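# Load yellow cells into remote per polarity marks

## Task

Seat both yellow cells fully in the remote's two battery channels, oriented as the markings inside the compartment show. With the remote as it starts, the channel on the robot's right gets its cell with the yellow end pointing away from the robot, and the channel on the robot's left gets its cell with the yellow end pointing toward the robot. At the finish the remote must still lie back side up on the mat, the silver cells must still be on the mat, and the cover must remain detached, lying label up on the mat. Anything already correct at the start must still be correct at the end.

## Robot and tools

Robot: two arms, left_arm on the +y side carrying a five-finger left hand, right_arm carrying a right hand. Base positions in the scene frame: left_arm (+0.024, +0.369, 0) m, yawed slightly by quat_wxyz (+1.000, 0, 0, +0.024); right_arm (-0.048, -0.221, 0) m, quat_wxyz (+1.000, 0, 0, -0.012). Scene frame: origin at table-top height halfway between the nominal bases, +x out over the table, +z up. Fixed cameras and the table use the scene frame. Each arm's reported hand pose, velocities and Hand target use that arm's own base frame. Motion offsets use the axes of the arm's current Hand target.

Hand point: a point fixed to the palm, about 0.05 m in front of it and 0.15 m from the wrist face. Its +z runs along the straight fingers, +y points out of the palm, +x runs across the palm away from the thumb on the right hand and toward the thumb on the left hand. Straight fingertips reach 0.06 to 0.07 m past it along +z and lie 0.06 m behind it along -y. A wrist bracket on the little-finger side reaches 0.10 m across and can collide.

ROW (used by execute_actions and move): always 28 numbers in [-1, 1], both arms in one list: left_arm dx, dy, dz, rx, ry, rz; then left hand thumb_turn, thumb_bend, index, middle, ring, little, force_limit, speed; then the same 14 for right_arm. The six pose numbers are an offset, not a pose: measured from that arm's Hand target as it was when the action or move began, along that Hand target's axes; 1.0 = 0.6 m of travel or 180 degrees; rx, ry, rz form one rotation vector. Sending all six as 0 re-requests the current Hand target. The six finger numbers are absolute targets: -1 open/straight, +1 closed (thumb_turn +1 puts the thumb opposite the fingers). force_limit maps -1 to about 0 N and +1 to 10 N at the fingertip (15 N for the two thumb motors). speed rises from near zero at -1 to full at +0.48 and stays full above that; for a soft grip use -0.94 or lower. No number means 'unchanged': to keep a hand as is, repeat the eight hand numbers of the last row actually executed for it; before any, copy its hand_measured plus hand_force_limit and hand_speed.

execute_actions(actions, cameras): actions is a list of actions; each action is a list of up to 15 rows, one per 1/30 s step, the last row repeated to fill 15 steps; an action lasts 0.5 s. Every row in an action counts from the start pose of that action. Images return only for an empty actions list or when cameras names them (["all"] for every camera).

move(target, speed, blend, blocking, cameras): drives each hand point in a straight line to its offset target. target is one 28-number row or a list of up to 15 rows; every row's offset counts from the same starting Hand targets, not the previous row. speed: top path speed in m/s, 0.002 to 4.3, default 0.25 (turns up to twice that in rad/s), one value or one per target. blend: corner rounding in metres for lists, 0 = stop at each. blocking=false returns after about 0.5 s while the motion continues. Paths do not avoid obstacles or the other arm; total time caps at 10 s. The result adds a 'move:' line giving the ending (done, off_target, moving, held, fault) and limits such as paced or held; an arm not named in the ending reached its pose within 10 mm and 2 degrees. Done does not prove contact or no contact.

wait(seconds 0 to 10, cameras): lets time pass with last commands held. stop(cameras): brakes a running move. zoom_image(camera, region [x0, y0, x1, y1] in pixels, at most 504 by 504): closer look at the newest image of cam_head_left, cam_head_right, cam_high, cam_low, cam_left_wrist or cam_right_wrist (all 504x504). show_instructions(): shows the reference pages. finished_scene(scene=1): ends the scene irrevocably.

Results: end_effector_position (m) and end_effector_quat_wxyz per arm in its base frame; Hand target (the last commanded pose after clipping, the origin for the next offset); hand_measured, hand_stopped_by (moving, target, force, stalled, fault), hand_load_n (positive when pushing a finger open; a drop toward 0 signals a lost grip), hand_force_limit, hand_speed; joint velocities, torques and motor temperatures may be omitted when unremarkable.

Behaviour: the hand often rests 1 to 3 cm (sometimes 5) short, usually low, of its target; waiting will not fix this, so send the remaining distance. Commanded orientation is clipped to within 40 degrees of the measured one each step. Fingers start only when their target changes by 0.002 or more; to tighten, raise force_limit and send a more closed target; to loosen, send a more open one. The hand grips objects about 0.035 to 0.065 m thick, handles down to about 0.025 m.

Avoid: anything leaving the table, dropping or releasing moving parts, fast impacts or strong pushes, high finger loads, any contact between the two arms or hands, paths passing near an arm's own base, and long stretched holds that heat motors (MOTOR HOT near 85 °C; at 100 °C the arm faults and falls). To release a press against something, command the target back behind the hand point. Loose objects may occasionally get nudged.

Each tool is called after ">>>" as name(argument=value, ...), one argument or row to a line, values as JSON.

Reference images:

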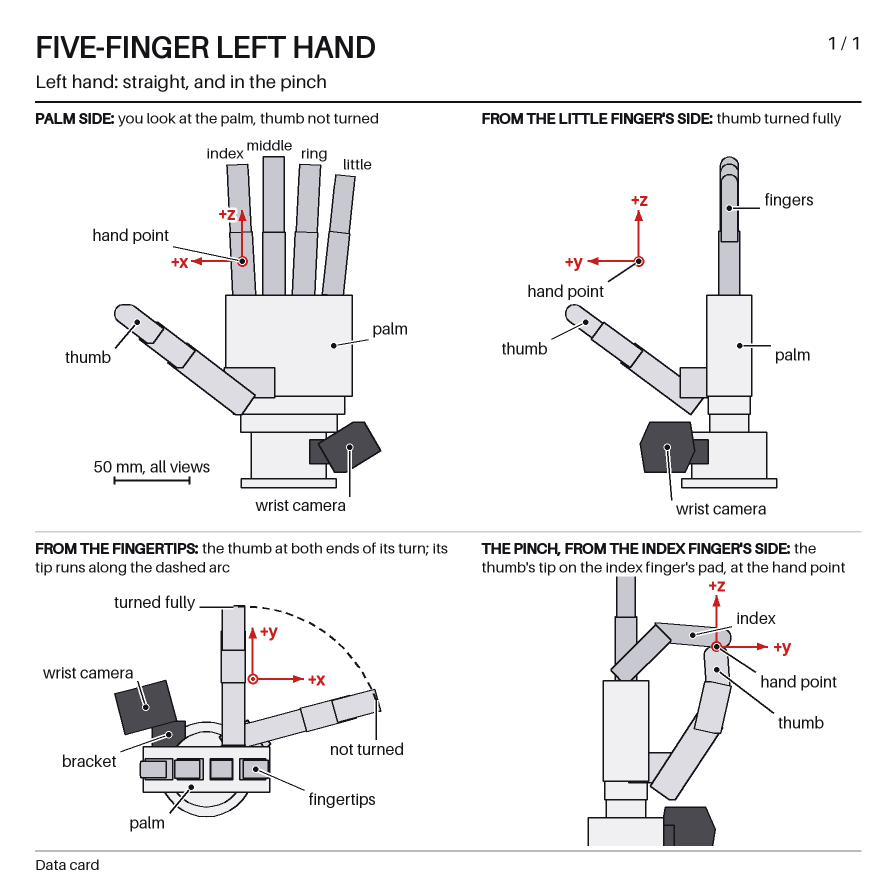

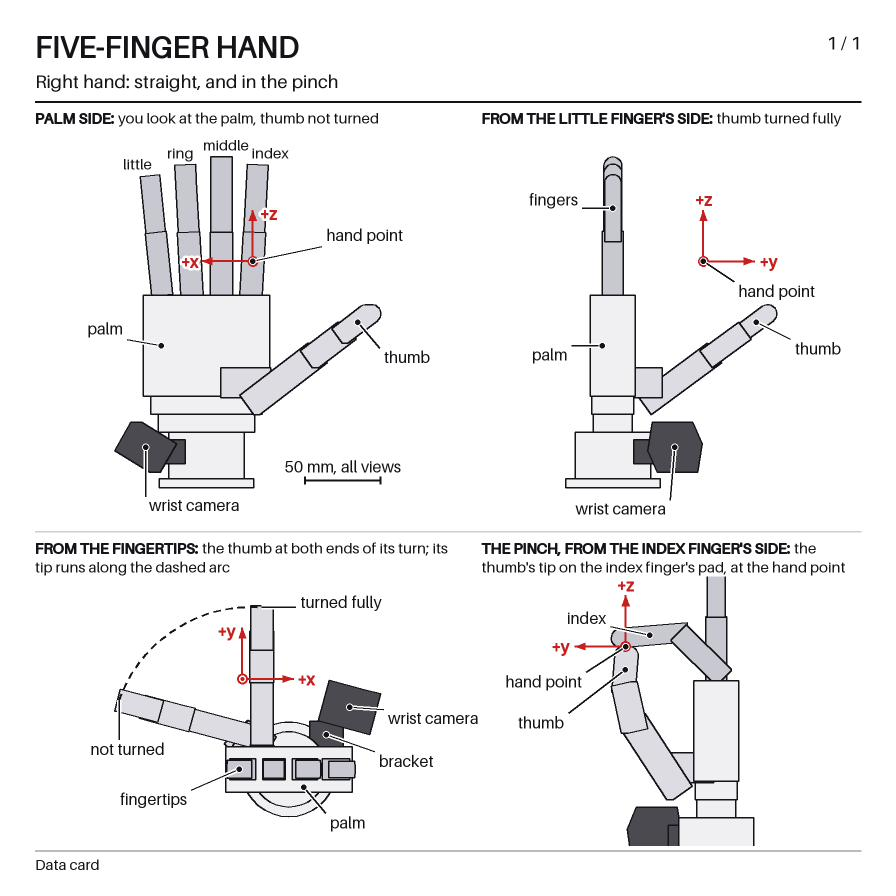

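## Session

>>> execute_actions(
  actions=[],
)

Scene clock: 0.00 s.
left_arm: end_effector_position=(+0.3088, -0.4716, +0.1093) hand_measured=(-1.000, -1.000, -1.000, -1.000, -1.000, -1.000) hand_load_n=(+0.0, +0.0, +0.0, +0.0, +0.0, +0.0) hand_stopped_by=(target, target, target, target, target, target) hand_force_limit=0.00 hand_speed=-0.80 end_effector_quat_wxyz=(+0.378, +0.510, +0.771, -0.043) | right_arm: end_effector_position=(+0.5192, -0.2810, +0.1372) hand_measured=(-1.000, -1.000, -1.000, -1.000, -1.000, -1.000) hand_load_n=(+0.0, +0.0, +0.0, +0.0, +0.0, +0.0) hand_stopped_by=(target, target, target, target, target, target) hand_force_limit=0.00 hand_speed=-0.80 end_effector_quat_wxyz=(+0.250, +0.371, +0.890, +0.088)
Joint positions: left_arm=[-1.216 1.581 1.015 -0.294 -0.356 1.657] | right_arm=[-0.681 1.586 1.126 -0.663 -0.303 1.75]
Joint velocities: within noise
Joint torques (N m): no reading
Motor temperatures (°C): left_arm=[28 25 26 27 24 24] | right_arm=[27 27 26 26 24 24]
Heat: left arm: hottest waist 28 °C; right arm: hottest waist 27 °C.
Hand target: left_arm +0.3131, -0.4832, +0.1282; +0.394, +0.503, +0.767, -0.055 | right_arm +0.5264, -0.2869, +0.1516; +0.264, +0.368, +0.888, +0.084

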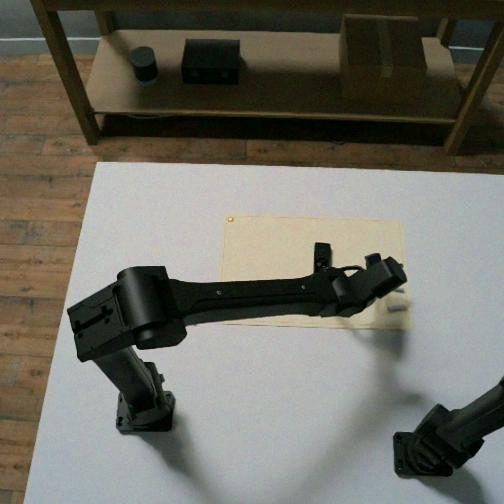

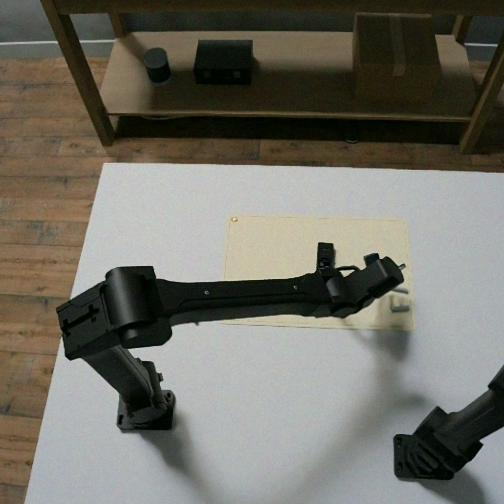

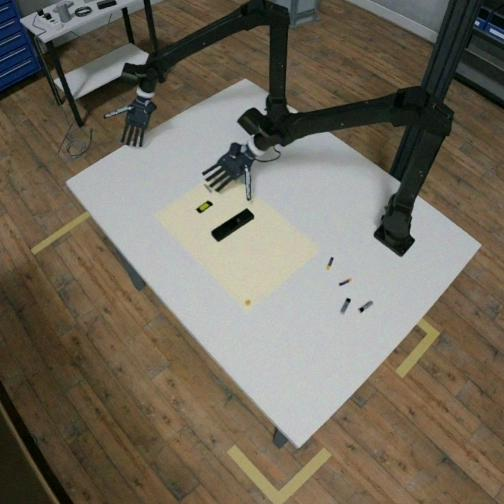

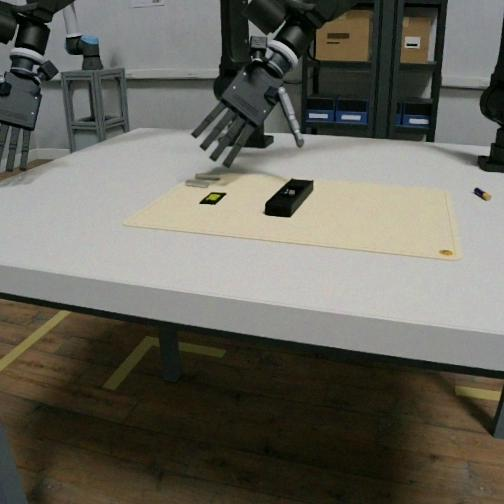

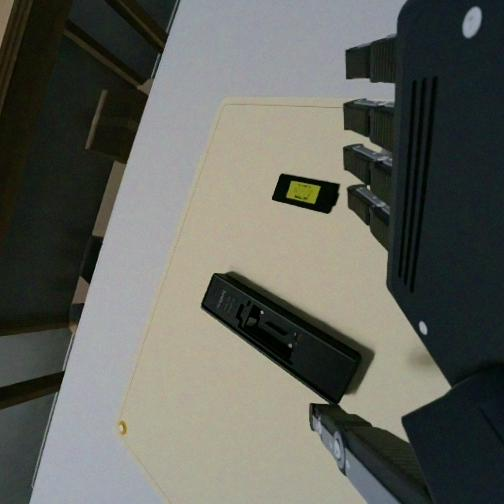

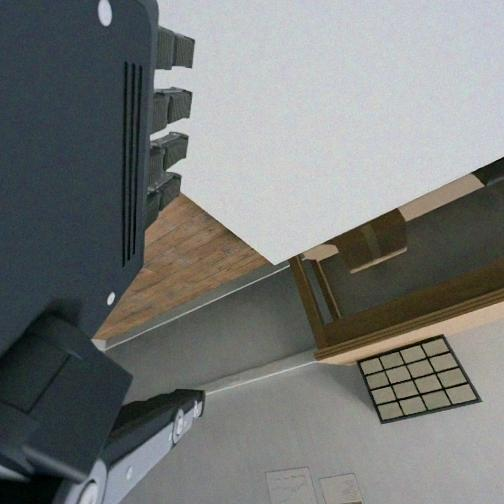

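>>> zoom_image(
  camera="cam_high",
  region=[300, 230, 400, 330],
)

>>> zoom_image(
  camera="cam_left_wrist",
  region=[190, 160, 380, 410],
)

>>> zoom_image(
  camera="cam_high",
  region=[180, 160, 340, 320],
)

>>> zoom_image(
  camera="cam_low",
  region=[130, 130, 504, 270],
)

Scaled by 5.040 from the camera's 504x504 image, which has a finer 720x720 frame.

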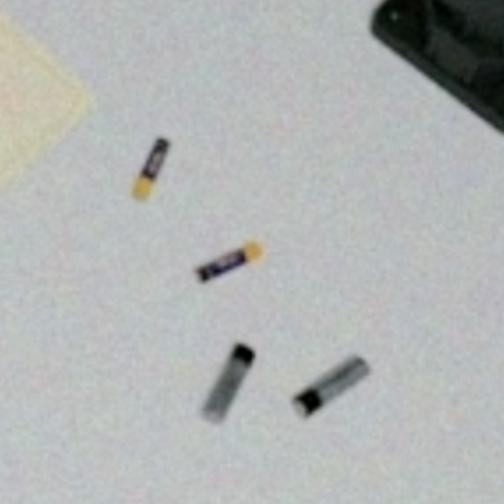

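Scaled by 2.016 from the camera's 504x504 image, which has a finer 720x720 frame.

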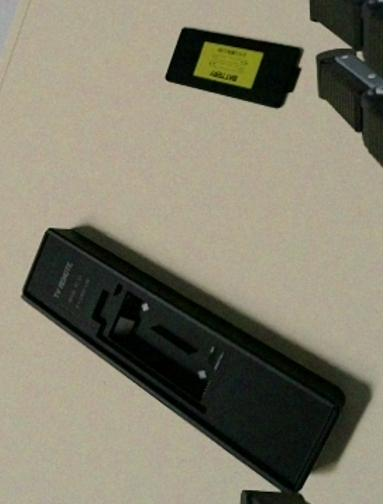

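Scaled by 3.150 from the camera's 504x504 image, which has a finer 720x720 frame.

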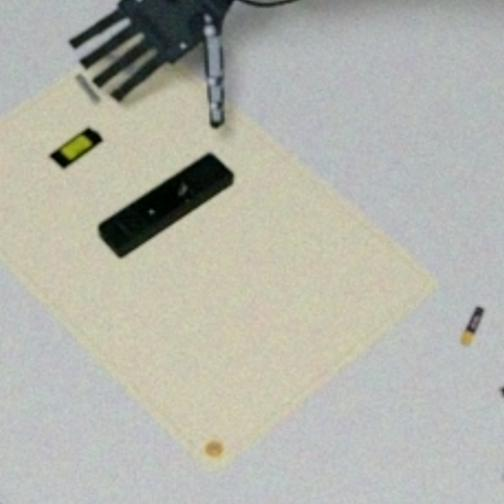

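Scaled by 1.348 from the camera's 504x504 image, which has a finer 720x720 frame.

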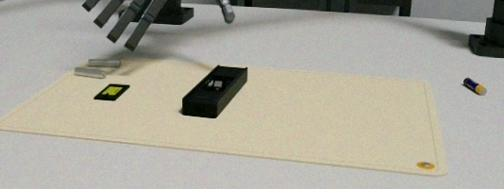

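>>> zoom_image(
  camera="cam_left_wrist",
  region=[195, 265, 315, 385],
)

>>> zoom_image(
  camera="cam_low",
  region=[250, 160, 330, 240],
)

Scaled by 4.200 from the camera's 504x504 image, which has a finer 720x720 frame.

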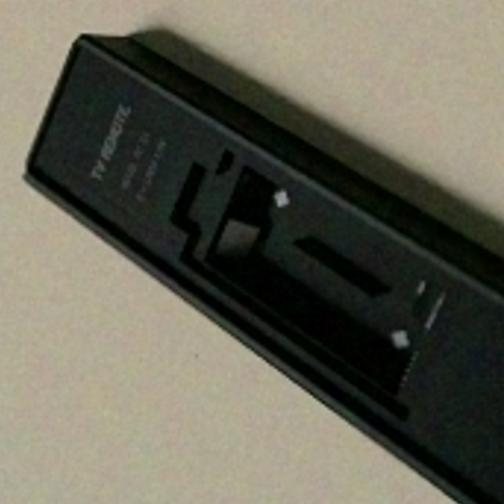

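Scaled by 6.300 from the camera's 504x504 image, which has a finer 720x720 frame.

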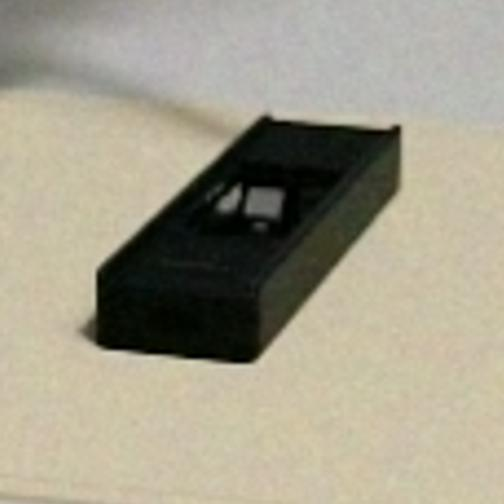

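>>> move(
  target=[
    [-0.1319,0.0624,-0.1365,0,0,0,-1,-1,-1,-1,-1,-1,0,-0.8,-0.0678,0.0573,-0.1413,0,0,0,1,-0.6,0.3,0.3,1,1,-0.6,-0.3],
    [0.7772,0.8417,-0.7858,-0.3115,0.1473,-0.3223,-1,-1,-1,-1,-1,-1,0,-0.8,0.2247,0.281,-0.1877,0.3379,0.2284,0.7347,1,-0.6,0.3,0.3,1,1,-0.6,-0.3],
  ],
  speed=0.35,
  blend=[0.04,0],
  cameras=["all"],
)

Scene clock: 17.70 s.
left_arm: end_effector_position=(+0.3641, +0.3130, +0.2660) hand_measured=(-1.000, -1.000, -1.000, -1.000, -1.000, -1.000) hand_load_n=(+0.0, +0.0, -0.5, +0.0, +0.0, +0.0) hand_stopped_by=(target, target, target, target, target, target) hand_force_limit=0.00 hand_speed=-0.80 end_effector_quat_wxyz=(+0.299, -0.146, +0.919, +0.212) | right_arm: end_effector_position=(+0.4919, -0.0734, +0.2459) hand_measured=(+1.000, -0.600, +0.300, +0.300, +1.000, +1.000) hand_load_n=(+0.0, +0.0, +0.0, +0.0, +0.0, +0.0) hand_stopped_by=(target, target, target, target, target, target) hand_force_limit=-0.60 hand_speed=-0.30 end_effector_quat_wxyz=(-0.213, +0.533, +0.466, +0.673)
Joint positions: left_arm=[0.5 1.157 1.05 -0.732 -0.185 1.827] | right_arm=[-0.549 1.619 1.08 -1.682 -1.566 2.079]
Joint torques (N m): left_arm=[2.08 -5.01 13.78 1.81 -0.05 0.22] | right_arm=[0.73 -12.45 6.84 -0.72 -0.75 0.15]
Heat: left arm: hottest elbow 29 °C; right arm: hottest elbow 29 °C.
Hand target: left_arm +0.3802, +0.3294, +0.3008; +0.328, -0.147, +0.905, +0.226 | right_arm +0.4898, -0.0670, +0.2497; -0.309, +0.759, +0.331, +0.468
Off the commanded pose: left_arm 0.042 m, 4 deg | right_arm 0.008 m, 110 deg; orientation clipped.
joint sent to its limit (right arm) — joint 4 (wrist pitch), lower limit; joint 5 (wrist yaw), lower limit; joint 6 (wrist roll), upper limit. The joint targets are off in orientation, not in position.
move: off_target (left_arm, right_arm); limits=paced
camera_calibration:
cam_left_wrist: T_world_to_cam=[[0.219467, -0.853243, -0.473087, 0.318323], [-0.975443, -0.201126, -0.0897692, 0.444852], [-0.0185549, 0.481171, -0.876431, 0.203207], [0, 0, 0, 1]] pos_world=[0.367837, 0.2633, 0.368625]
cam_right_wrist: T_world_to_cam=[[0.685503, -0.371135, 0.626374, -0.513498], [0.200612, -0.730734, -0.65252, 0.00619999], [0.699886, 0.572963, -0.426466, -0.0819917], [0, 0, 0, 1]] pos_world=[0.408145, -0.139068, 0.29072]

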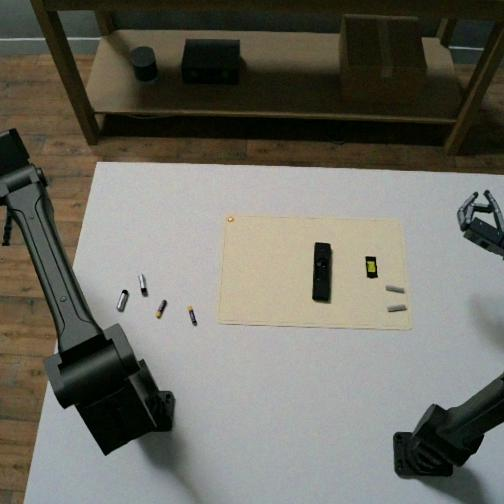

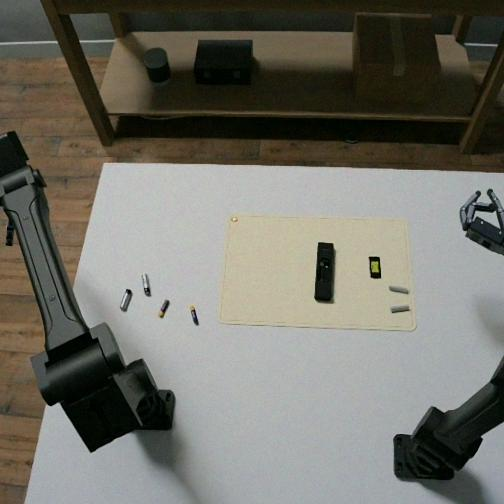

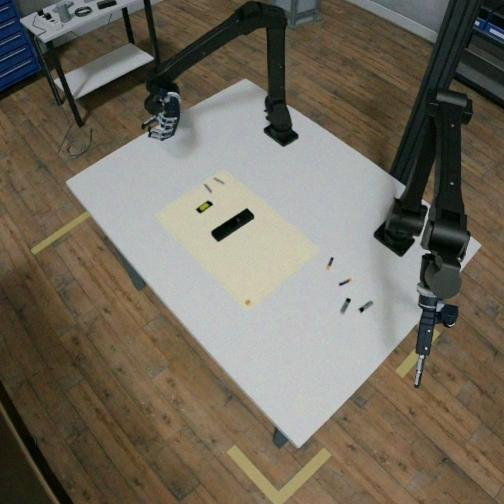

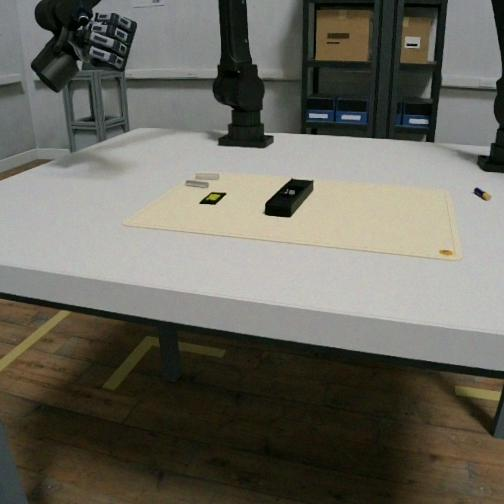

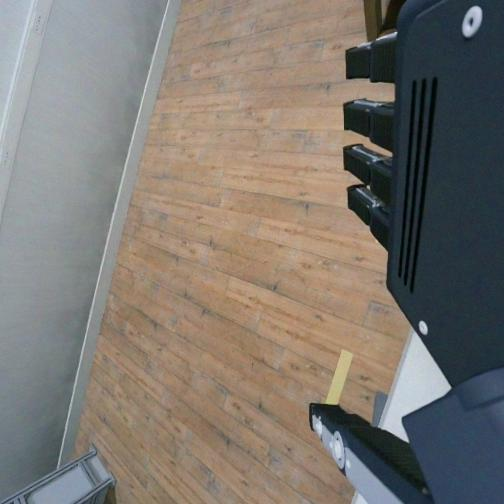

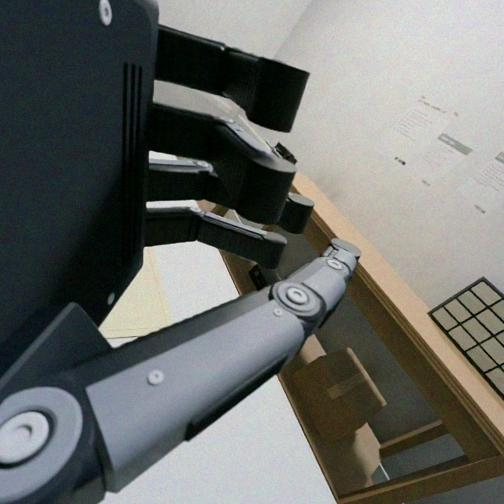

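>>> move(
  target=[0,0,0,0,0,0,-1,-1,-1,-1,-1,-1,0,-0.8,0,0,0,0.1868,-0.1611,-0.56,1,-0.6,0.3,0.3,1,1,-0.6,-0.3],
  speed=0.35,
)

Scene clock: 23.57 s.
left_arm: end_effector_position=(+0.3641, +0.3130, +0.2660) hand_measured=(-1.000, -1.000, -1.000, -1.000, -1.000, -1.000) hand_load_n=(+0.0, +0.0, +0.0, +0.0, +0.0, +0.0) hand_stopped_by=(target, target, target, target, target, target) hand_force_limit=0.00 hand_speed=-0.80 end_effector_quat_wxyz=(+0.299, -0.146, +0.919, +0.212) | right_arm: end_effector_position=(+0.4751, -0.0643, +0.2212) hand_measured=(+1.000, -0.600, +0.300, +0.300, +1.000, +1.000) hand_load_n=(+0.0, +0.0, +0.0, +0.0, +0.0, +0.0) hand_stopped_by=(target, target, target, target, target, target) hand_force_limit=-0.60 hand_speed=-0.30 end_effector_quat_wxyz=(+0.019, +0.230, +0.937, +0.262)
Joint positions: left_arm=[0.5 1.157 1.05 -0.732 -0.185 1.827] | right_arm=[-0.45 1.513 1.308 -1.447 -0.526 1.58]
Joint torques (N m): left_arm=[2.08 -5.01 13.79 1.81 -0.05 0.22] | right_arm=[0.73 -12.81 13.9 0.17 -0.37 0]
Heat: left arm: hottest elbow 30 °C; right arm: hottest elbow 29 °C.
Hand target: left_arm +0.3802, +0.3294, +0.3008; +0.328, -0.147, +0.905, +0.226 | right_arm +0.4898, -0.0671, +0.2498; +0.056, +0.210, +0.943, +0.253
Off the commanded pose: left_arm 0.042 m, 4 deg | right_arm 0.032 m, 5 deg.
move: off_target (left_arm, right_arm)

>>> move(
  target=[
    [0,0,0,0,0,0,-1,-1,-1,-1,-1,-1,0,-0.8,0.085,0.111,0.1,0,0,-0.5556,1,-0.6,0.3,0.3,1,1,-0.6,-0.3],
    [0,0,0,0,0,0,-1,-1,-1,-1,-1,-1,0,-0.8,0.1705,0.2222,0.3012,0.1251,0.1139,0.8672,1,-0.6,0.3,0.3,1,1,-0.6,-0.3],
  ],
  speed=0.35,
  blend=[0.03,0],
  cameras=["all"],
)

Scene clock: 30.37 s.
left_arm: end_effector_position=(+0.3641, +0.3130, +0.2660) hand_measured=(-1.000, -1.000, -1.000, -1.000, -1.000, -1.000) hand_load_n=(+0.0, +0.0, +0.0, +0.0, +0.0, +0.0) hand_stopped_by=(target, target, target, target, target, target) hand_force_limit=0.00 hand_speed=-0.80 end_effector_quat_wxyz=(+0.299, -0.146, +0.919, +0.212) | right_arm: end_effector_position=(+0.4717, +0.1585, +0.1525) hand_measured=(+1.000, -0.600, +0.300, +0.300, +1.000, +1.000) hand_load_n=(+0.0, +0.0, +0.0, +0.0, +0.5, +0.0) hand_stopped_by=(target, target, target, target, target, target) hand_force_limit=-0.60 hand_speed=-0.30 end_effector_quat_wxyz=(-0.380, +0.925, -0.001, -0.014)
Joint positions: left_arm=[0.5 1.157 1.05 -0.732 -0.185 1.827] | right_arm=[0.128 1.692 1.447 -1.235 -0.777 -1.403]
Joint torques (N m): left_arm=[2.08 -5.07 13.79 1.81 -0.06 0.22] | right_arm=[0.5 -12.69 13.11 -0.09 -0.66 -0.04]
Motor temperatures (°C): left_arm=[28 26 32 27 24 24] | right_arm=[27 29 30 26 25 24]
Heat: left arm: hottest elbow 32 °C; right arm: hottest elbow 30 °C.
Hand target: left_arm +0.3802, +0.3294, +0.3008; +0.328, -0.147, +0.905, +0.226 | right_arm +0.4846, +0.1628, +0.1601; -0.383, +0.924, +0.011, -0.005
Off the commanded pose: left_arm 0.042 m, 4 deg | right_arm 0.016 m, 2 deg.
move: off_target (left_arm, right_arm)
camera_calibration:
cam_left_wrist: T_world_to_cam=[[0.219467, -0.853243, -0.473087, 0.318323], [-0.975443, -0.201126, -0.0897692, 0.444852], [-0.0185549, 0.481171, -0.876431, 0.203207], [0, 0, 0, 1]] pos_world=[0.367837, 0.2633, 0.368625]
cam_right_wrist: T_world_to_cam=[[0.24841, -0.657203, -0.711602, 0.100521], [-0.810041, -0.543769, 0.219426, 0.432835], [-0.531155, 0.521919, -0.667439, 0.385049], [0, 0, 0, 1]] pos_world=[0.530164, 0.100461, 0.233552]

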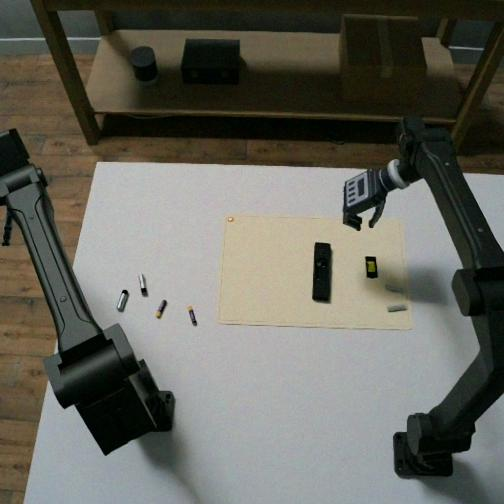

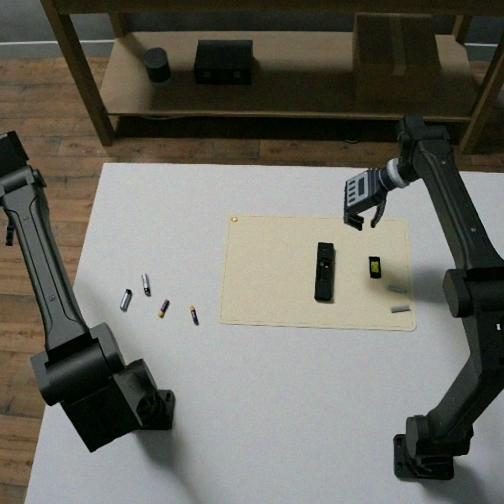

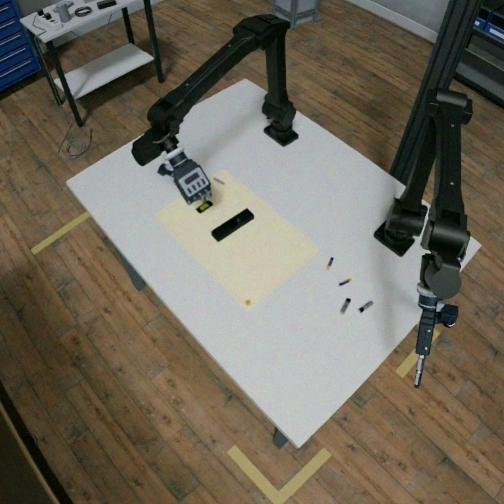

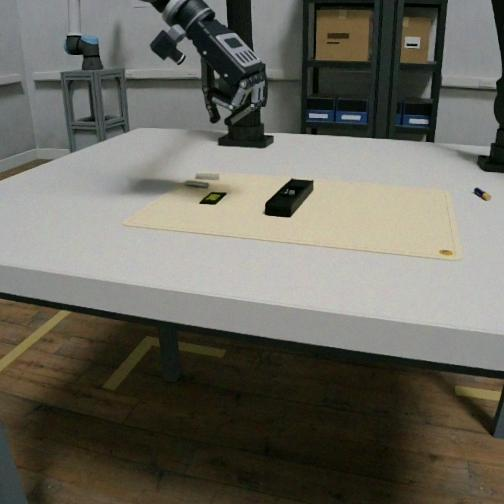

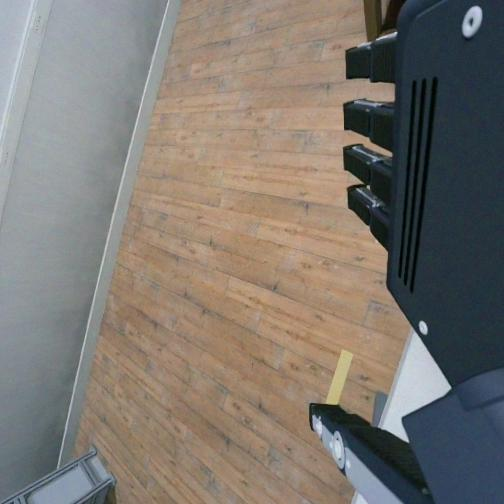

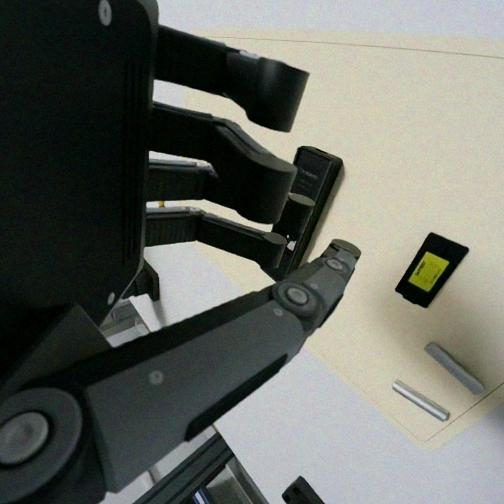

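>>> zoom_image(
  camera="cam_head_right",
  region=[280, 230, 360, 310],
)

>>> zoom_image(
  camera="cam_head_left",
  region=[100, 250, 220, 350],
)

>>> zoom_image(
  camera="cam_right_wrist",
  region=[220, 130, 400, 310],
)

Scaled by 6.300 from the camera's 504x504 image, which has a finer 720x720 frame.

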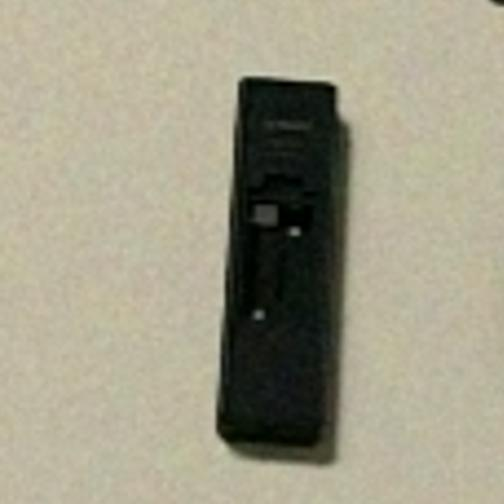

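Scaled by 4.200 from the camera's 504x504 image, which has a finer 720x720 frame.

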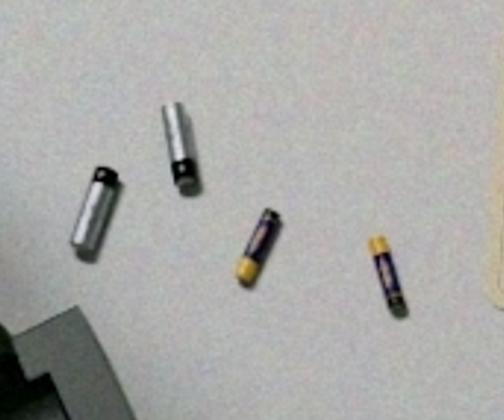

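Scaled by 2.800 from the camera's 504x504 image, which has a finer 720x720 frame.

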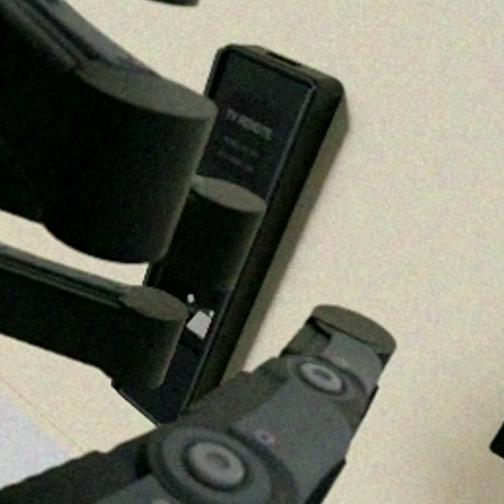

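>>> move(
  target=[0,0,0,0,0,0,-1,-1,-1,-1,-1,-1,0,-0.8,-0.0307,0.0523,0.1647,0,0,0,1,-1,-1,-1,-1,-1,-0.6,-0.1],
  speed=0.2,
  cameras=["cam_right_wrist"],
)

>>> zoom_image(
  camera="cam_right_wrist",
  region=[160, 160, 340, 340],
)

Scene clock: 33.37 s.
left_arm: end_effector_position=(+0.3641, +0.3130, +0.2660) hand_measured=(-1.000, -1.000, -1.000, -1.000, -1.000, -1.000) hand_load_n=(+0.0, +0.0, +0.0, +0.0, +0.0, +0.0) hand_stopped_by=(target, target, target, target, target, target) hand_force_limit=0.00 hand_speed=-0.80 end_effector_quat_wxyz=(+0.299, -0.146, +0.919, +0.212) | right_arm: end_effector_position=(+0.4658, +0.2078, +0.0724) hand_measured=(+1.000, -1.000, -1.000, -1.000, -1.000, -1.000) hand_load_n=(+0.0, +0.0, +0.0, +0.0, -0.5, +0.0) hand_stopped_by=(target, target, target, target, target, target) hand_force_limit=-0.60 hand_speed=-0.10 end_effector_quat_wxyz=(-0.384, +0.923, +0.014, -0.002)
Joint positions: left_arm=[0.5 1.157 1.05 -0.732 -0.185 1.827] | right_arm=[0.225 1.741 1.287 -0.916 -0.767 -1.296]
Joint torques (N m): left_arm=[2.08 -5.01 13.79 1.81 -0.05 0.22] | right_arm=[0.21 -13.98 8.31 0.79 -0.5 0.16]
Heat: left arm: hottest elbow 32 °C; right arm: hottest elbow 31 °C.
Hand target: left_arm +0.3802, +0.3294, +0.3008; +0.328, -0.147, +0.905, +0.226 | right_arm +0.4650, +0.2101, +0.0681; -0.383, +0.924, +0.011, -0.005
Off the commanded pose: left_arm 0.042 m, 4 deg | right_arm 0.005 m, 1 deg.
move: off_target (left_arm)
camera_calibration:
cam_right_wrist: T_world_to_cam=[[0.2857, -0.646903, -0.707031, 0.0574045], [-0.806086, -0.561221, 0.187766, 0.476547], [-0.518267, 0.516283, -0.6818, 0.29894], [0, 0, 0, 1]] pos_world=[0.522668, 0.150246, 0.154925]
Images, in order (width x height): cam_right_wrist 504x504.

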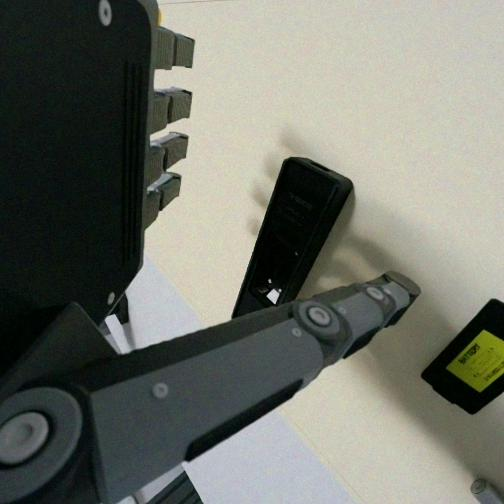

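Scaled by 2.800 from the camera's 504x504 image, which has a finer 720x720 frame.

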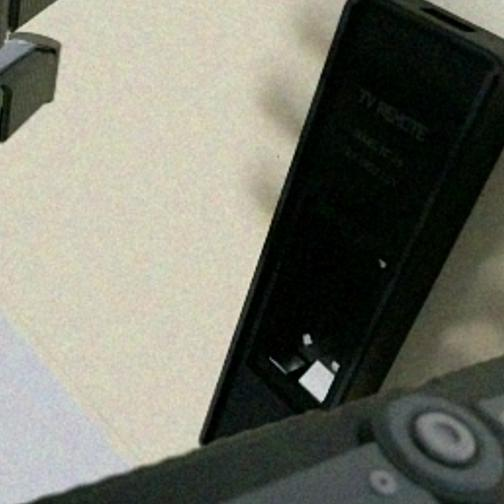

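>>> move(
  target=[0,0,0,0,0,0,-1,-1,-1,-1,-1,-1,0,-0.8,-0.075,0.01,0.01,0,0,0,-0.5,-1,-1,-1,-1,-1,-0.6,0.2],
  speed=0.2,
  cameras=["cam_right_wrist"],
)

>>> zoom_image(
  camera="cam_right_wrist",
  region=[200, 150, 340, 290],
)

Scene clock: 34.80 s.
left_arm: end_effector_position=(+0.3641, +0.3130, +0.2660) hand_measured=(-1.000, -1.000, -1.000, -1.000, -1.000, -1.000) hand_load_n=(+0.0, -0.5, +0.0, +0.0, +0.0, +0.0) hand_stopped_by=(target, target, target, target, target, target) hand_force_limit=0.00 hand_speed=-0.80 end_effector_quat_wxyz=(+0.299, -0.146, +0.919, +0.212) | right_arm: end_effector_position=(+0.4208, +0.2054, +0.0532) hand_measured=(-0.500, -1.000, -1.000, -1.000, -1.000, -1.000) hand_load_n=(+0.0, +0.0, +0.0, +0.0, -0.5, +0.0) hand_stopped_by=(target, target, target, target, target, target) hand_force_limit=-0.60 hand_speed=0.20 end_effector_quat_wxyz=(-0.381, +0.924, +0.008, -0.012)
Joint positions: left_arm=[0.5 1.157 1.05 -0.732 -0.185 1.827] | right_arm=[0.241 1.672 1.136 -0.839 -0.763 -1.269]
Joint torques (N m): left_arm=[2.08 -5.07 13.79 1.81 -0.05 0.22] | right_arm=[0.26 -14.15 7.86 0.75 -0.46 0.18]
Heat: left arm: hottest elbow 33 °C; right arm: hottest elbow 31 °C.
Hand target: left_arm +0.3802, +0.3294, +0.3008; +0.328, -0.147, +0.905, +0.226 | right_arm +0.4200, +0.2091, +0.0596; -0.383, +0.924, +0.011, -0.005
Off the commanded pose: left_arm 0.042 m, 4 deg | right_arm 0.007 m, 1 deg.
move: off_target (left_arm)
camera_calibration:
cam_right_wrist: T_world_to_cam=[[0.267272, -0.651593, -0.709924, 0.0640696], [-0.803532, -0.557349, 0.209041, 0.439574], [-0.531885, 0.514576, -0.67254, 0.269347], [0, 0, 0, 1]] pos_world=[0.479349, 0.148144, 0.134742]
Images, in order (width x height): cam_right_wrist 504x504.

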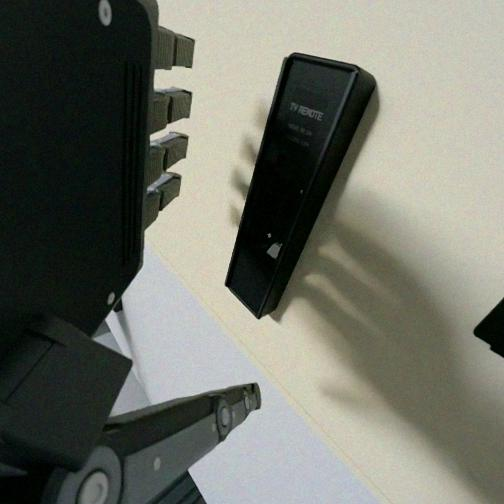

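Scaled by 3.600 from the camera's 504x504 image, which has a finer 720x720 frame.

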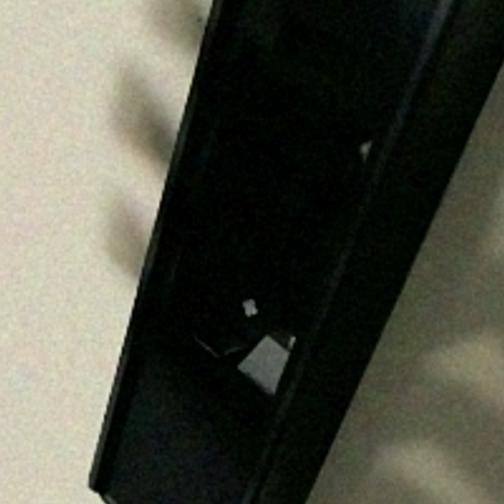

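>>> move(
  target=[
    [0,0,0,0,0,0,-1,-1,-1,-1,-1,-1,0,-0.8,0,-0.106,-0.106,0,0,0,-0.5,-1,-1,-1,-1,-1,-0.6,0.2],
    [0,0,0,0,0,0,-1,-1,-1,-1,-1,-1,0,-0.8,-0.1813,-0.5515,0.409,0,0.0629,0.0629,1,-0.4,0.3,0.3,1,1,-0.6,0.0],
  ],
  speed=0.35,
  blend=[0.04,0],
  cameras=["all"],
)

Scene clock: 41.90 s.
left_arm: end_effector_position=(+0.3641, +0.3130, +0.2660) hand_measured=(-1.000, -1.000, -1.000, -1.000, -1.000, -1.000) hand_load_n=(+0.0, +0.0, +0.0, +0.0, +0.0, +0.0) hand_stopped_by=(target, target, target, target, target, target) hand_force_limit=0.00 hand_speed=-0.80 end_effector_quat_wxyz=(+0.299, -0.146, +0.919, +0.212) | right_arm: end_effector_position=(+0.2883, +0.5968, +0.1032) hand_measured=(+1.000, -0.400, +0.300, +0.300, +1.000, +1.000) hand_load_n=(+0.0, +0.0, +0.0, +0.0, +0.0, +0.0) hand_stopped_by=(target, target, target, target, target, target) hand_force_limit=-0.60 hand_speed=0.00 end_effector_quat_wxyz=(-0.365, +0.923, -0.113, +0.042)
Joint positions: left_arm=[0.5 1.157 1.05 -0.732 -0.185 1.827] | right_arm=[1.037 1.816 1.441 -0.466 -0.201 -0.212]
Joint torques (N m): left_arm=[2.08 -5.01 13.79 1.81 -0.05 0.22] | right_arm=[-0.62 -15.27 15.2 1.01 -0.03 0.17]
Heat: left arm: hottest elbow 34 °C; right arm: hottest elbow 31 °C.
Hand target: left_arm +0.3802, +0.3294, +0.3008; +0.328, -0.147, +0.905, +0.226 | right_arm +0.3019, +0.6139, +0.1204; -0.380, +0.916, -0.118, +0.049
Off the commanded pose: left_arm 0.042 m, 4 deg | right_arm 0.028 m, 2 deg.
move: off_target (left_arm, right_arm); target 2's new numbers were sent with right_arm's hand 0.027 m and 2 deg from that target
camera_calibration:
cam_left_wrist: T_world_to_cam=[[0.219467, -0.853243, -0.473087, 0.318323], [-0.975443, -0.201126, -0.0897692, 0.444852], [-0.0185549, 0.481171, -0.876431, 0.203207], [0, 0, 0, 1]] pos_world=[0.367837, 0.2633, 0.368625]
cam_right_wrist: T_world_to_cam=[[0.0879542, -0.721722, -0.686572, 0.481232], [-0.922786, -0.318603, 0.216699, 0.431832], [-0.375141, 0.6145, -0.694017, -0.071531], [0, 0, 0, 1]] pos_world=[0.329327, 0.528854, 0.187179]

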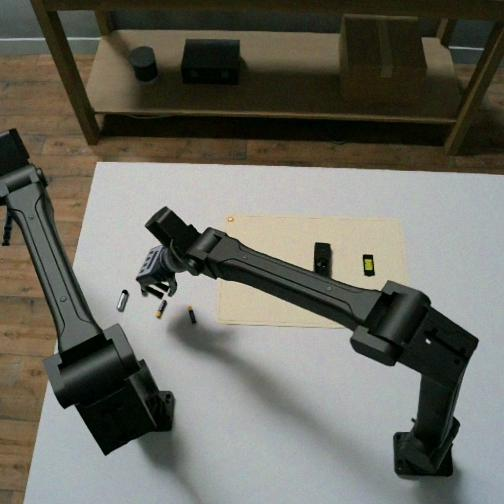

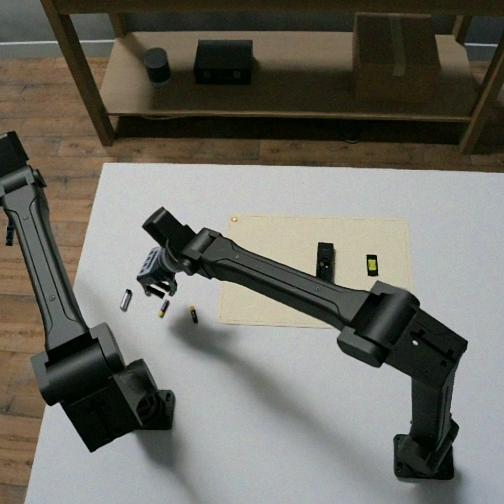

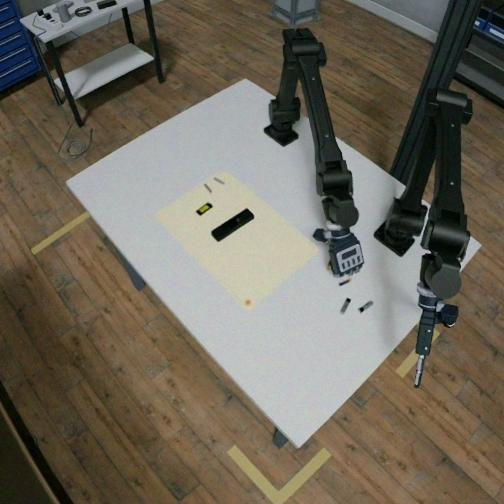

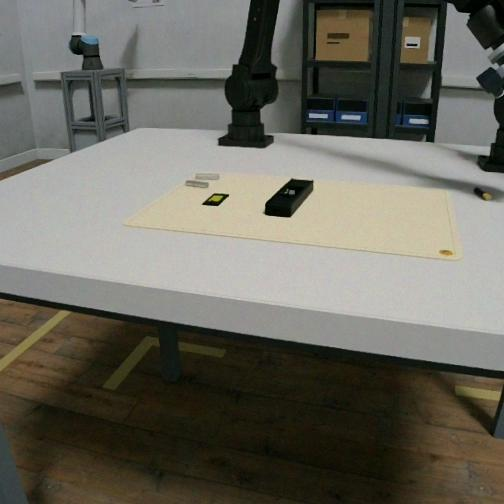

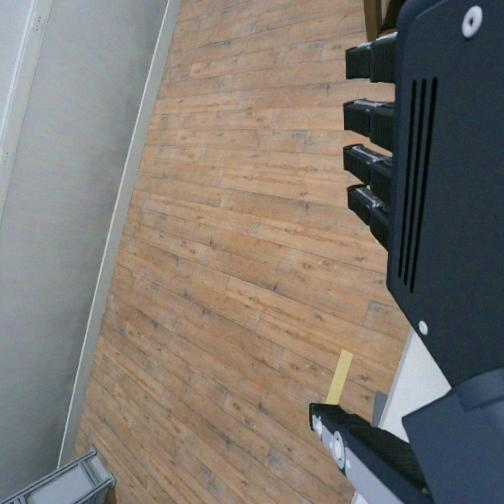

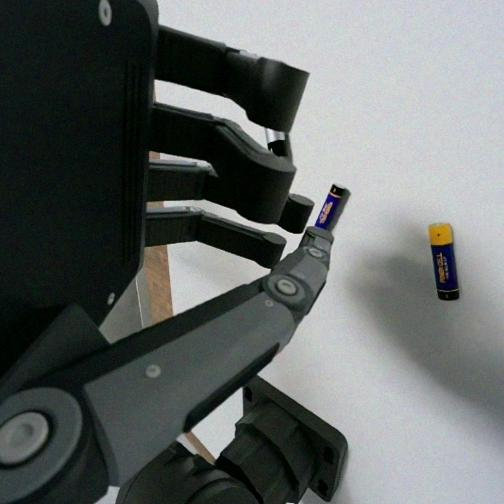

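>>> zoom_image(
  camera="cam_right_wrist",
  region=[240, 140, 400, 300],
)

Scaled by 3.150 from the camera's 504x504 image, which has a finer 720x720 frame.

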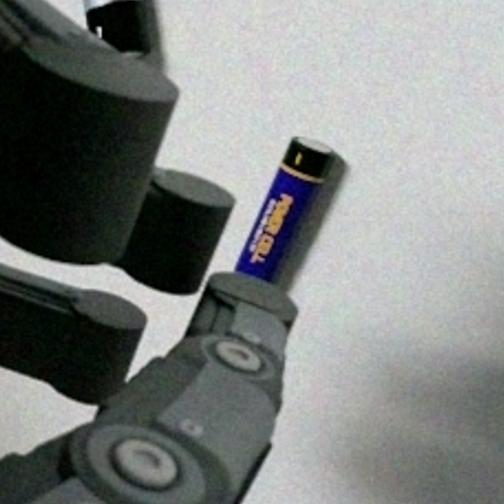

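>>> move(
  target=[0,0,0,0,0,0,-1,-1,-1,-1,-1,-1,0,-0.8,-0.0275,0.021,0.1048,0,-0.009,-0.009,1,-0.85,0.3,0.3,1,1,-0.6,0.0],
  speed=0.15,
  cameras=["cam_right_wrist"],
)

>>> zoom_image(
  camera="cam_right_wrist",
  region=[220, 140, 420, 340],
)

Scene clock: 45.17 s.
left_arm: end_effector_position=(+0.3641, +0.3130, +0.2660) hand_measured=(-1.000, -1.000, -1.000, -1.000, -1.000, -1.000) hand_load_n=(+0.0, +0.0, +0.0, +0.0, +0.0, +0.0) hand_stopped_by=(target, target, target, target, target, target) hand_force_limit=0.00 hand_speed=-0.80 end_effector_quat_wxyz=(+0.299, -0.146, +0.919, +0.212) | right_arm: end_effector_position=(+0.2853, +0.6273, +0.0449) hand_measured=(+1.000, -0.850, +0.300, +0.300, +1.000, +1.000) hand_load_n=(+0.0, +0.0, +0.0, +0.0, +0.0, +0.0) hand_stopped_by=(target, target, target, target, target, target) hand_force_limit=-0.60 hand_speed=0.00 end_effector_quat_wxyz=(-0.354, +0.929, -0.103, +0.033)
Joint positions: left_arm=[0.5 1.157 1.05 -0.732 -0.185 1.827] | right_arm=[1.063 1.953 1.491 -0.405 -0.201 -0.212]
Joint torques (N m): left_arm=[2.08 -5.01 13.79 1.81 -0.05 0.22] | right_arm=[0.67 -17.03 14.58 1.54 -0.16 0.16]
Heat: left arm: hottest elbow 35 °C; right arm: hottest elbow 32 °C.
Hand target: left_arm +0.3802, +0.3294, +0.3008; +0.328, -0.147, +0.905, +0.226 | right_arm +0.2949, +0.6525, +0.0670; -0.381, +0.918, -0.100, +0.041
Off the commanded pose: left_arm 0.042 m, 4 deg | right_arm 0.035 m, 3 deg.
move: off_target (left_arm, right_arm)
camera_calibration:
cam_right_wrist: T_world_to_cam=[[0.0982886, -0.7348, -0.671125, 0.467971], [-0.911192, -0.337577, 0.236158, 0.459239], [-0.400085, 0.588313, -0.702724, -0.107963], [0, 0, 0, 1]] pos_world=[0.329264, 0.56241, 0.129746]
Images, in order (width x height): cam_right_wrist 504x504.

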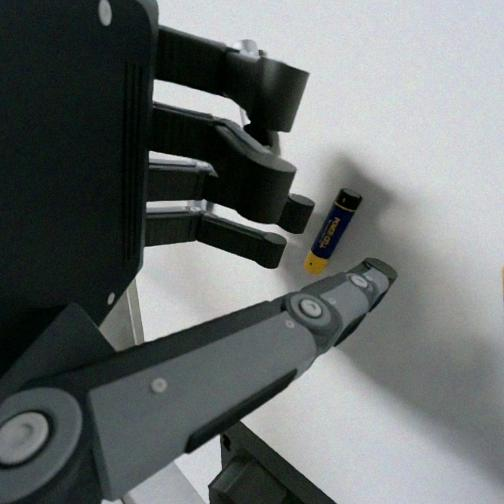

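Scaled by 2.520 from the camera's 504x504 image, which has a finer 720x720 frame.

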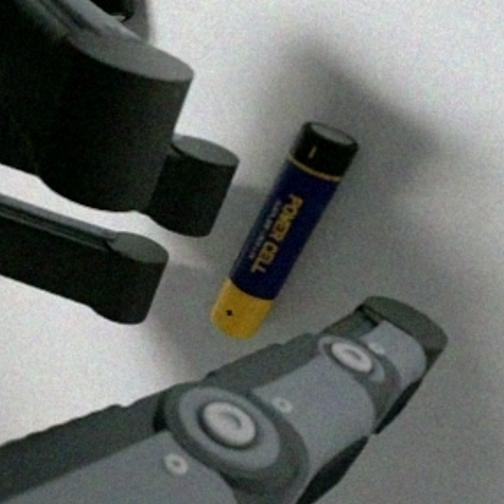

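>>> move(
  target=[0,0,0,0,0,0,-1,-1,-1,-1,-1,-1,0,-0.8,-0.008,0.02,0.0388,0,0,0,1,-0.85,0.3,0.3,1,1,-0.6,0.0],
  speed=0.1,
  cameras=["cam_right_wrist", "cam_high"],
)

>>> zoom_image(
  camera="cam_right_wrist",
  region=[220, 140, 420, 340],
)

Scene clock: 46.77 s.
left_arm: end_effector_position=(+0.3641, +0.3130, +0.2660) hand_measured=(-1.000, -1.000, -1.000, -1.000, -1.000, -1.000) hand_load_n=(+0.0, +0.0, +0.0, +0.0, -0.5, +0.0) hand_stopped_by=(target, target, target, target, target, target) hand_force_limit=0.00 hand_speed=-0.80 end_effector_quat_wxyz=(+0.299, -0.146, +0.919, +0.212) | right_arm: end_effector_position=(+0.2861, +0.6357, +0.0248) hand_measured=(+1.000, -0.850, +0.300, +0.300, +1.000, +1.000) hand_load_n=(+0.0, +0.0, +0.0, +0.0, +0.0, +0.0) hand_stopped_by=(target, target, target, target, target, target) hand_force_limit=-0.60 hand_speed=0.00 end_effector_quat_wxyz=(-0.357, +0.928, -0.102, +0.034)
Joint positions: left_arm=[0.5 1.157 1.05 -0.732 -0.185 1.827] | right_arm=[1.069 1.992 1.492 -0.359 -0.197 -0.209]
Joint torques (N m): left_arm=[2.08 -5.01 13.79 1.81 -0.05 0.22] | right_arm=[0.67 -16.91 14.16 1.61 0.02 0.19]
Heat: left arm: hottest elbow 35 °C; right arm: hottest elbow 32 °C.
Hand target: left_arm +0.3802, +0.3294, +0.3008; +0.328, -0.147, +0.905, +0.226 | right_arm +0.2918, +0.6613, +0.0419; -0.381, +0.918, -0.100, +0.041
Off the commanded pose: left_arm 0.042 m, 4 deg | right_arm 0.031 m, 3 deg.
move: off_target (left_arm, right_arm)
camera_calibration:
cam_right_wrist: T_world_to_cam=[[0.10207, -0.730385, -0.675366, 0.456823], [-0.911916, -0.339971, 0.229846, 0.469362], [-0.397481, 0.592417, -0.70075, -0.130128], [0, 0, 0, 1]] pos_world=[0.329668, 0.570316, 0.109455]
Images, in order (width x height): cam_high 504x504, cam_right_wrist 504x504.

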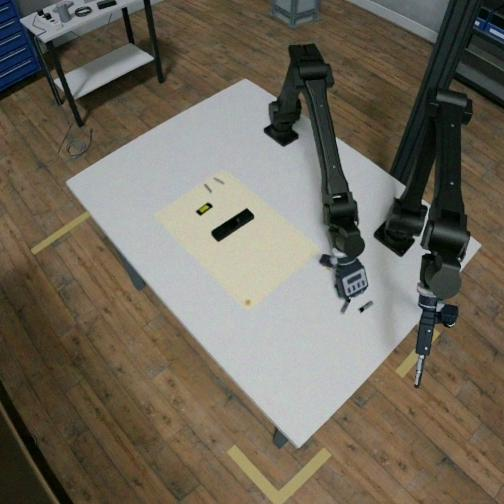

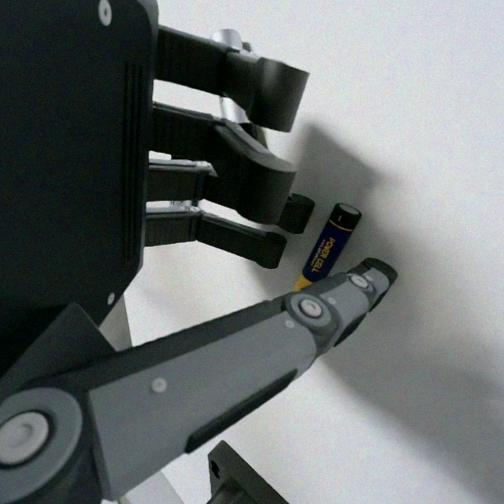

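Scaled by 2.520 from the camera's 504x504 image, which has a finer 720x720 frame.

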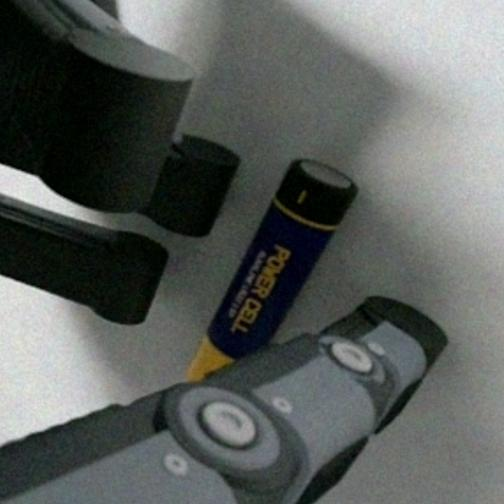

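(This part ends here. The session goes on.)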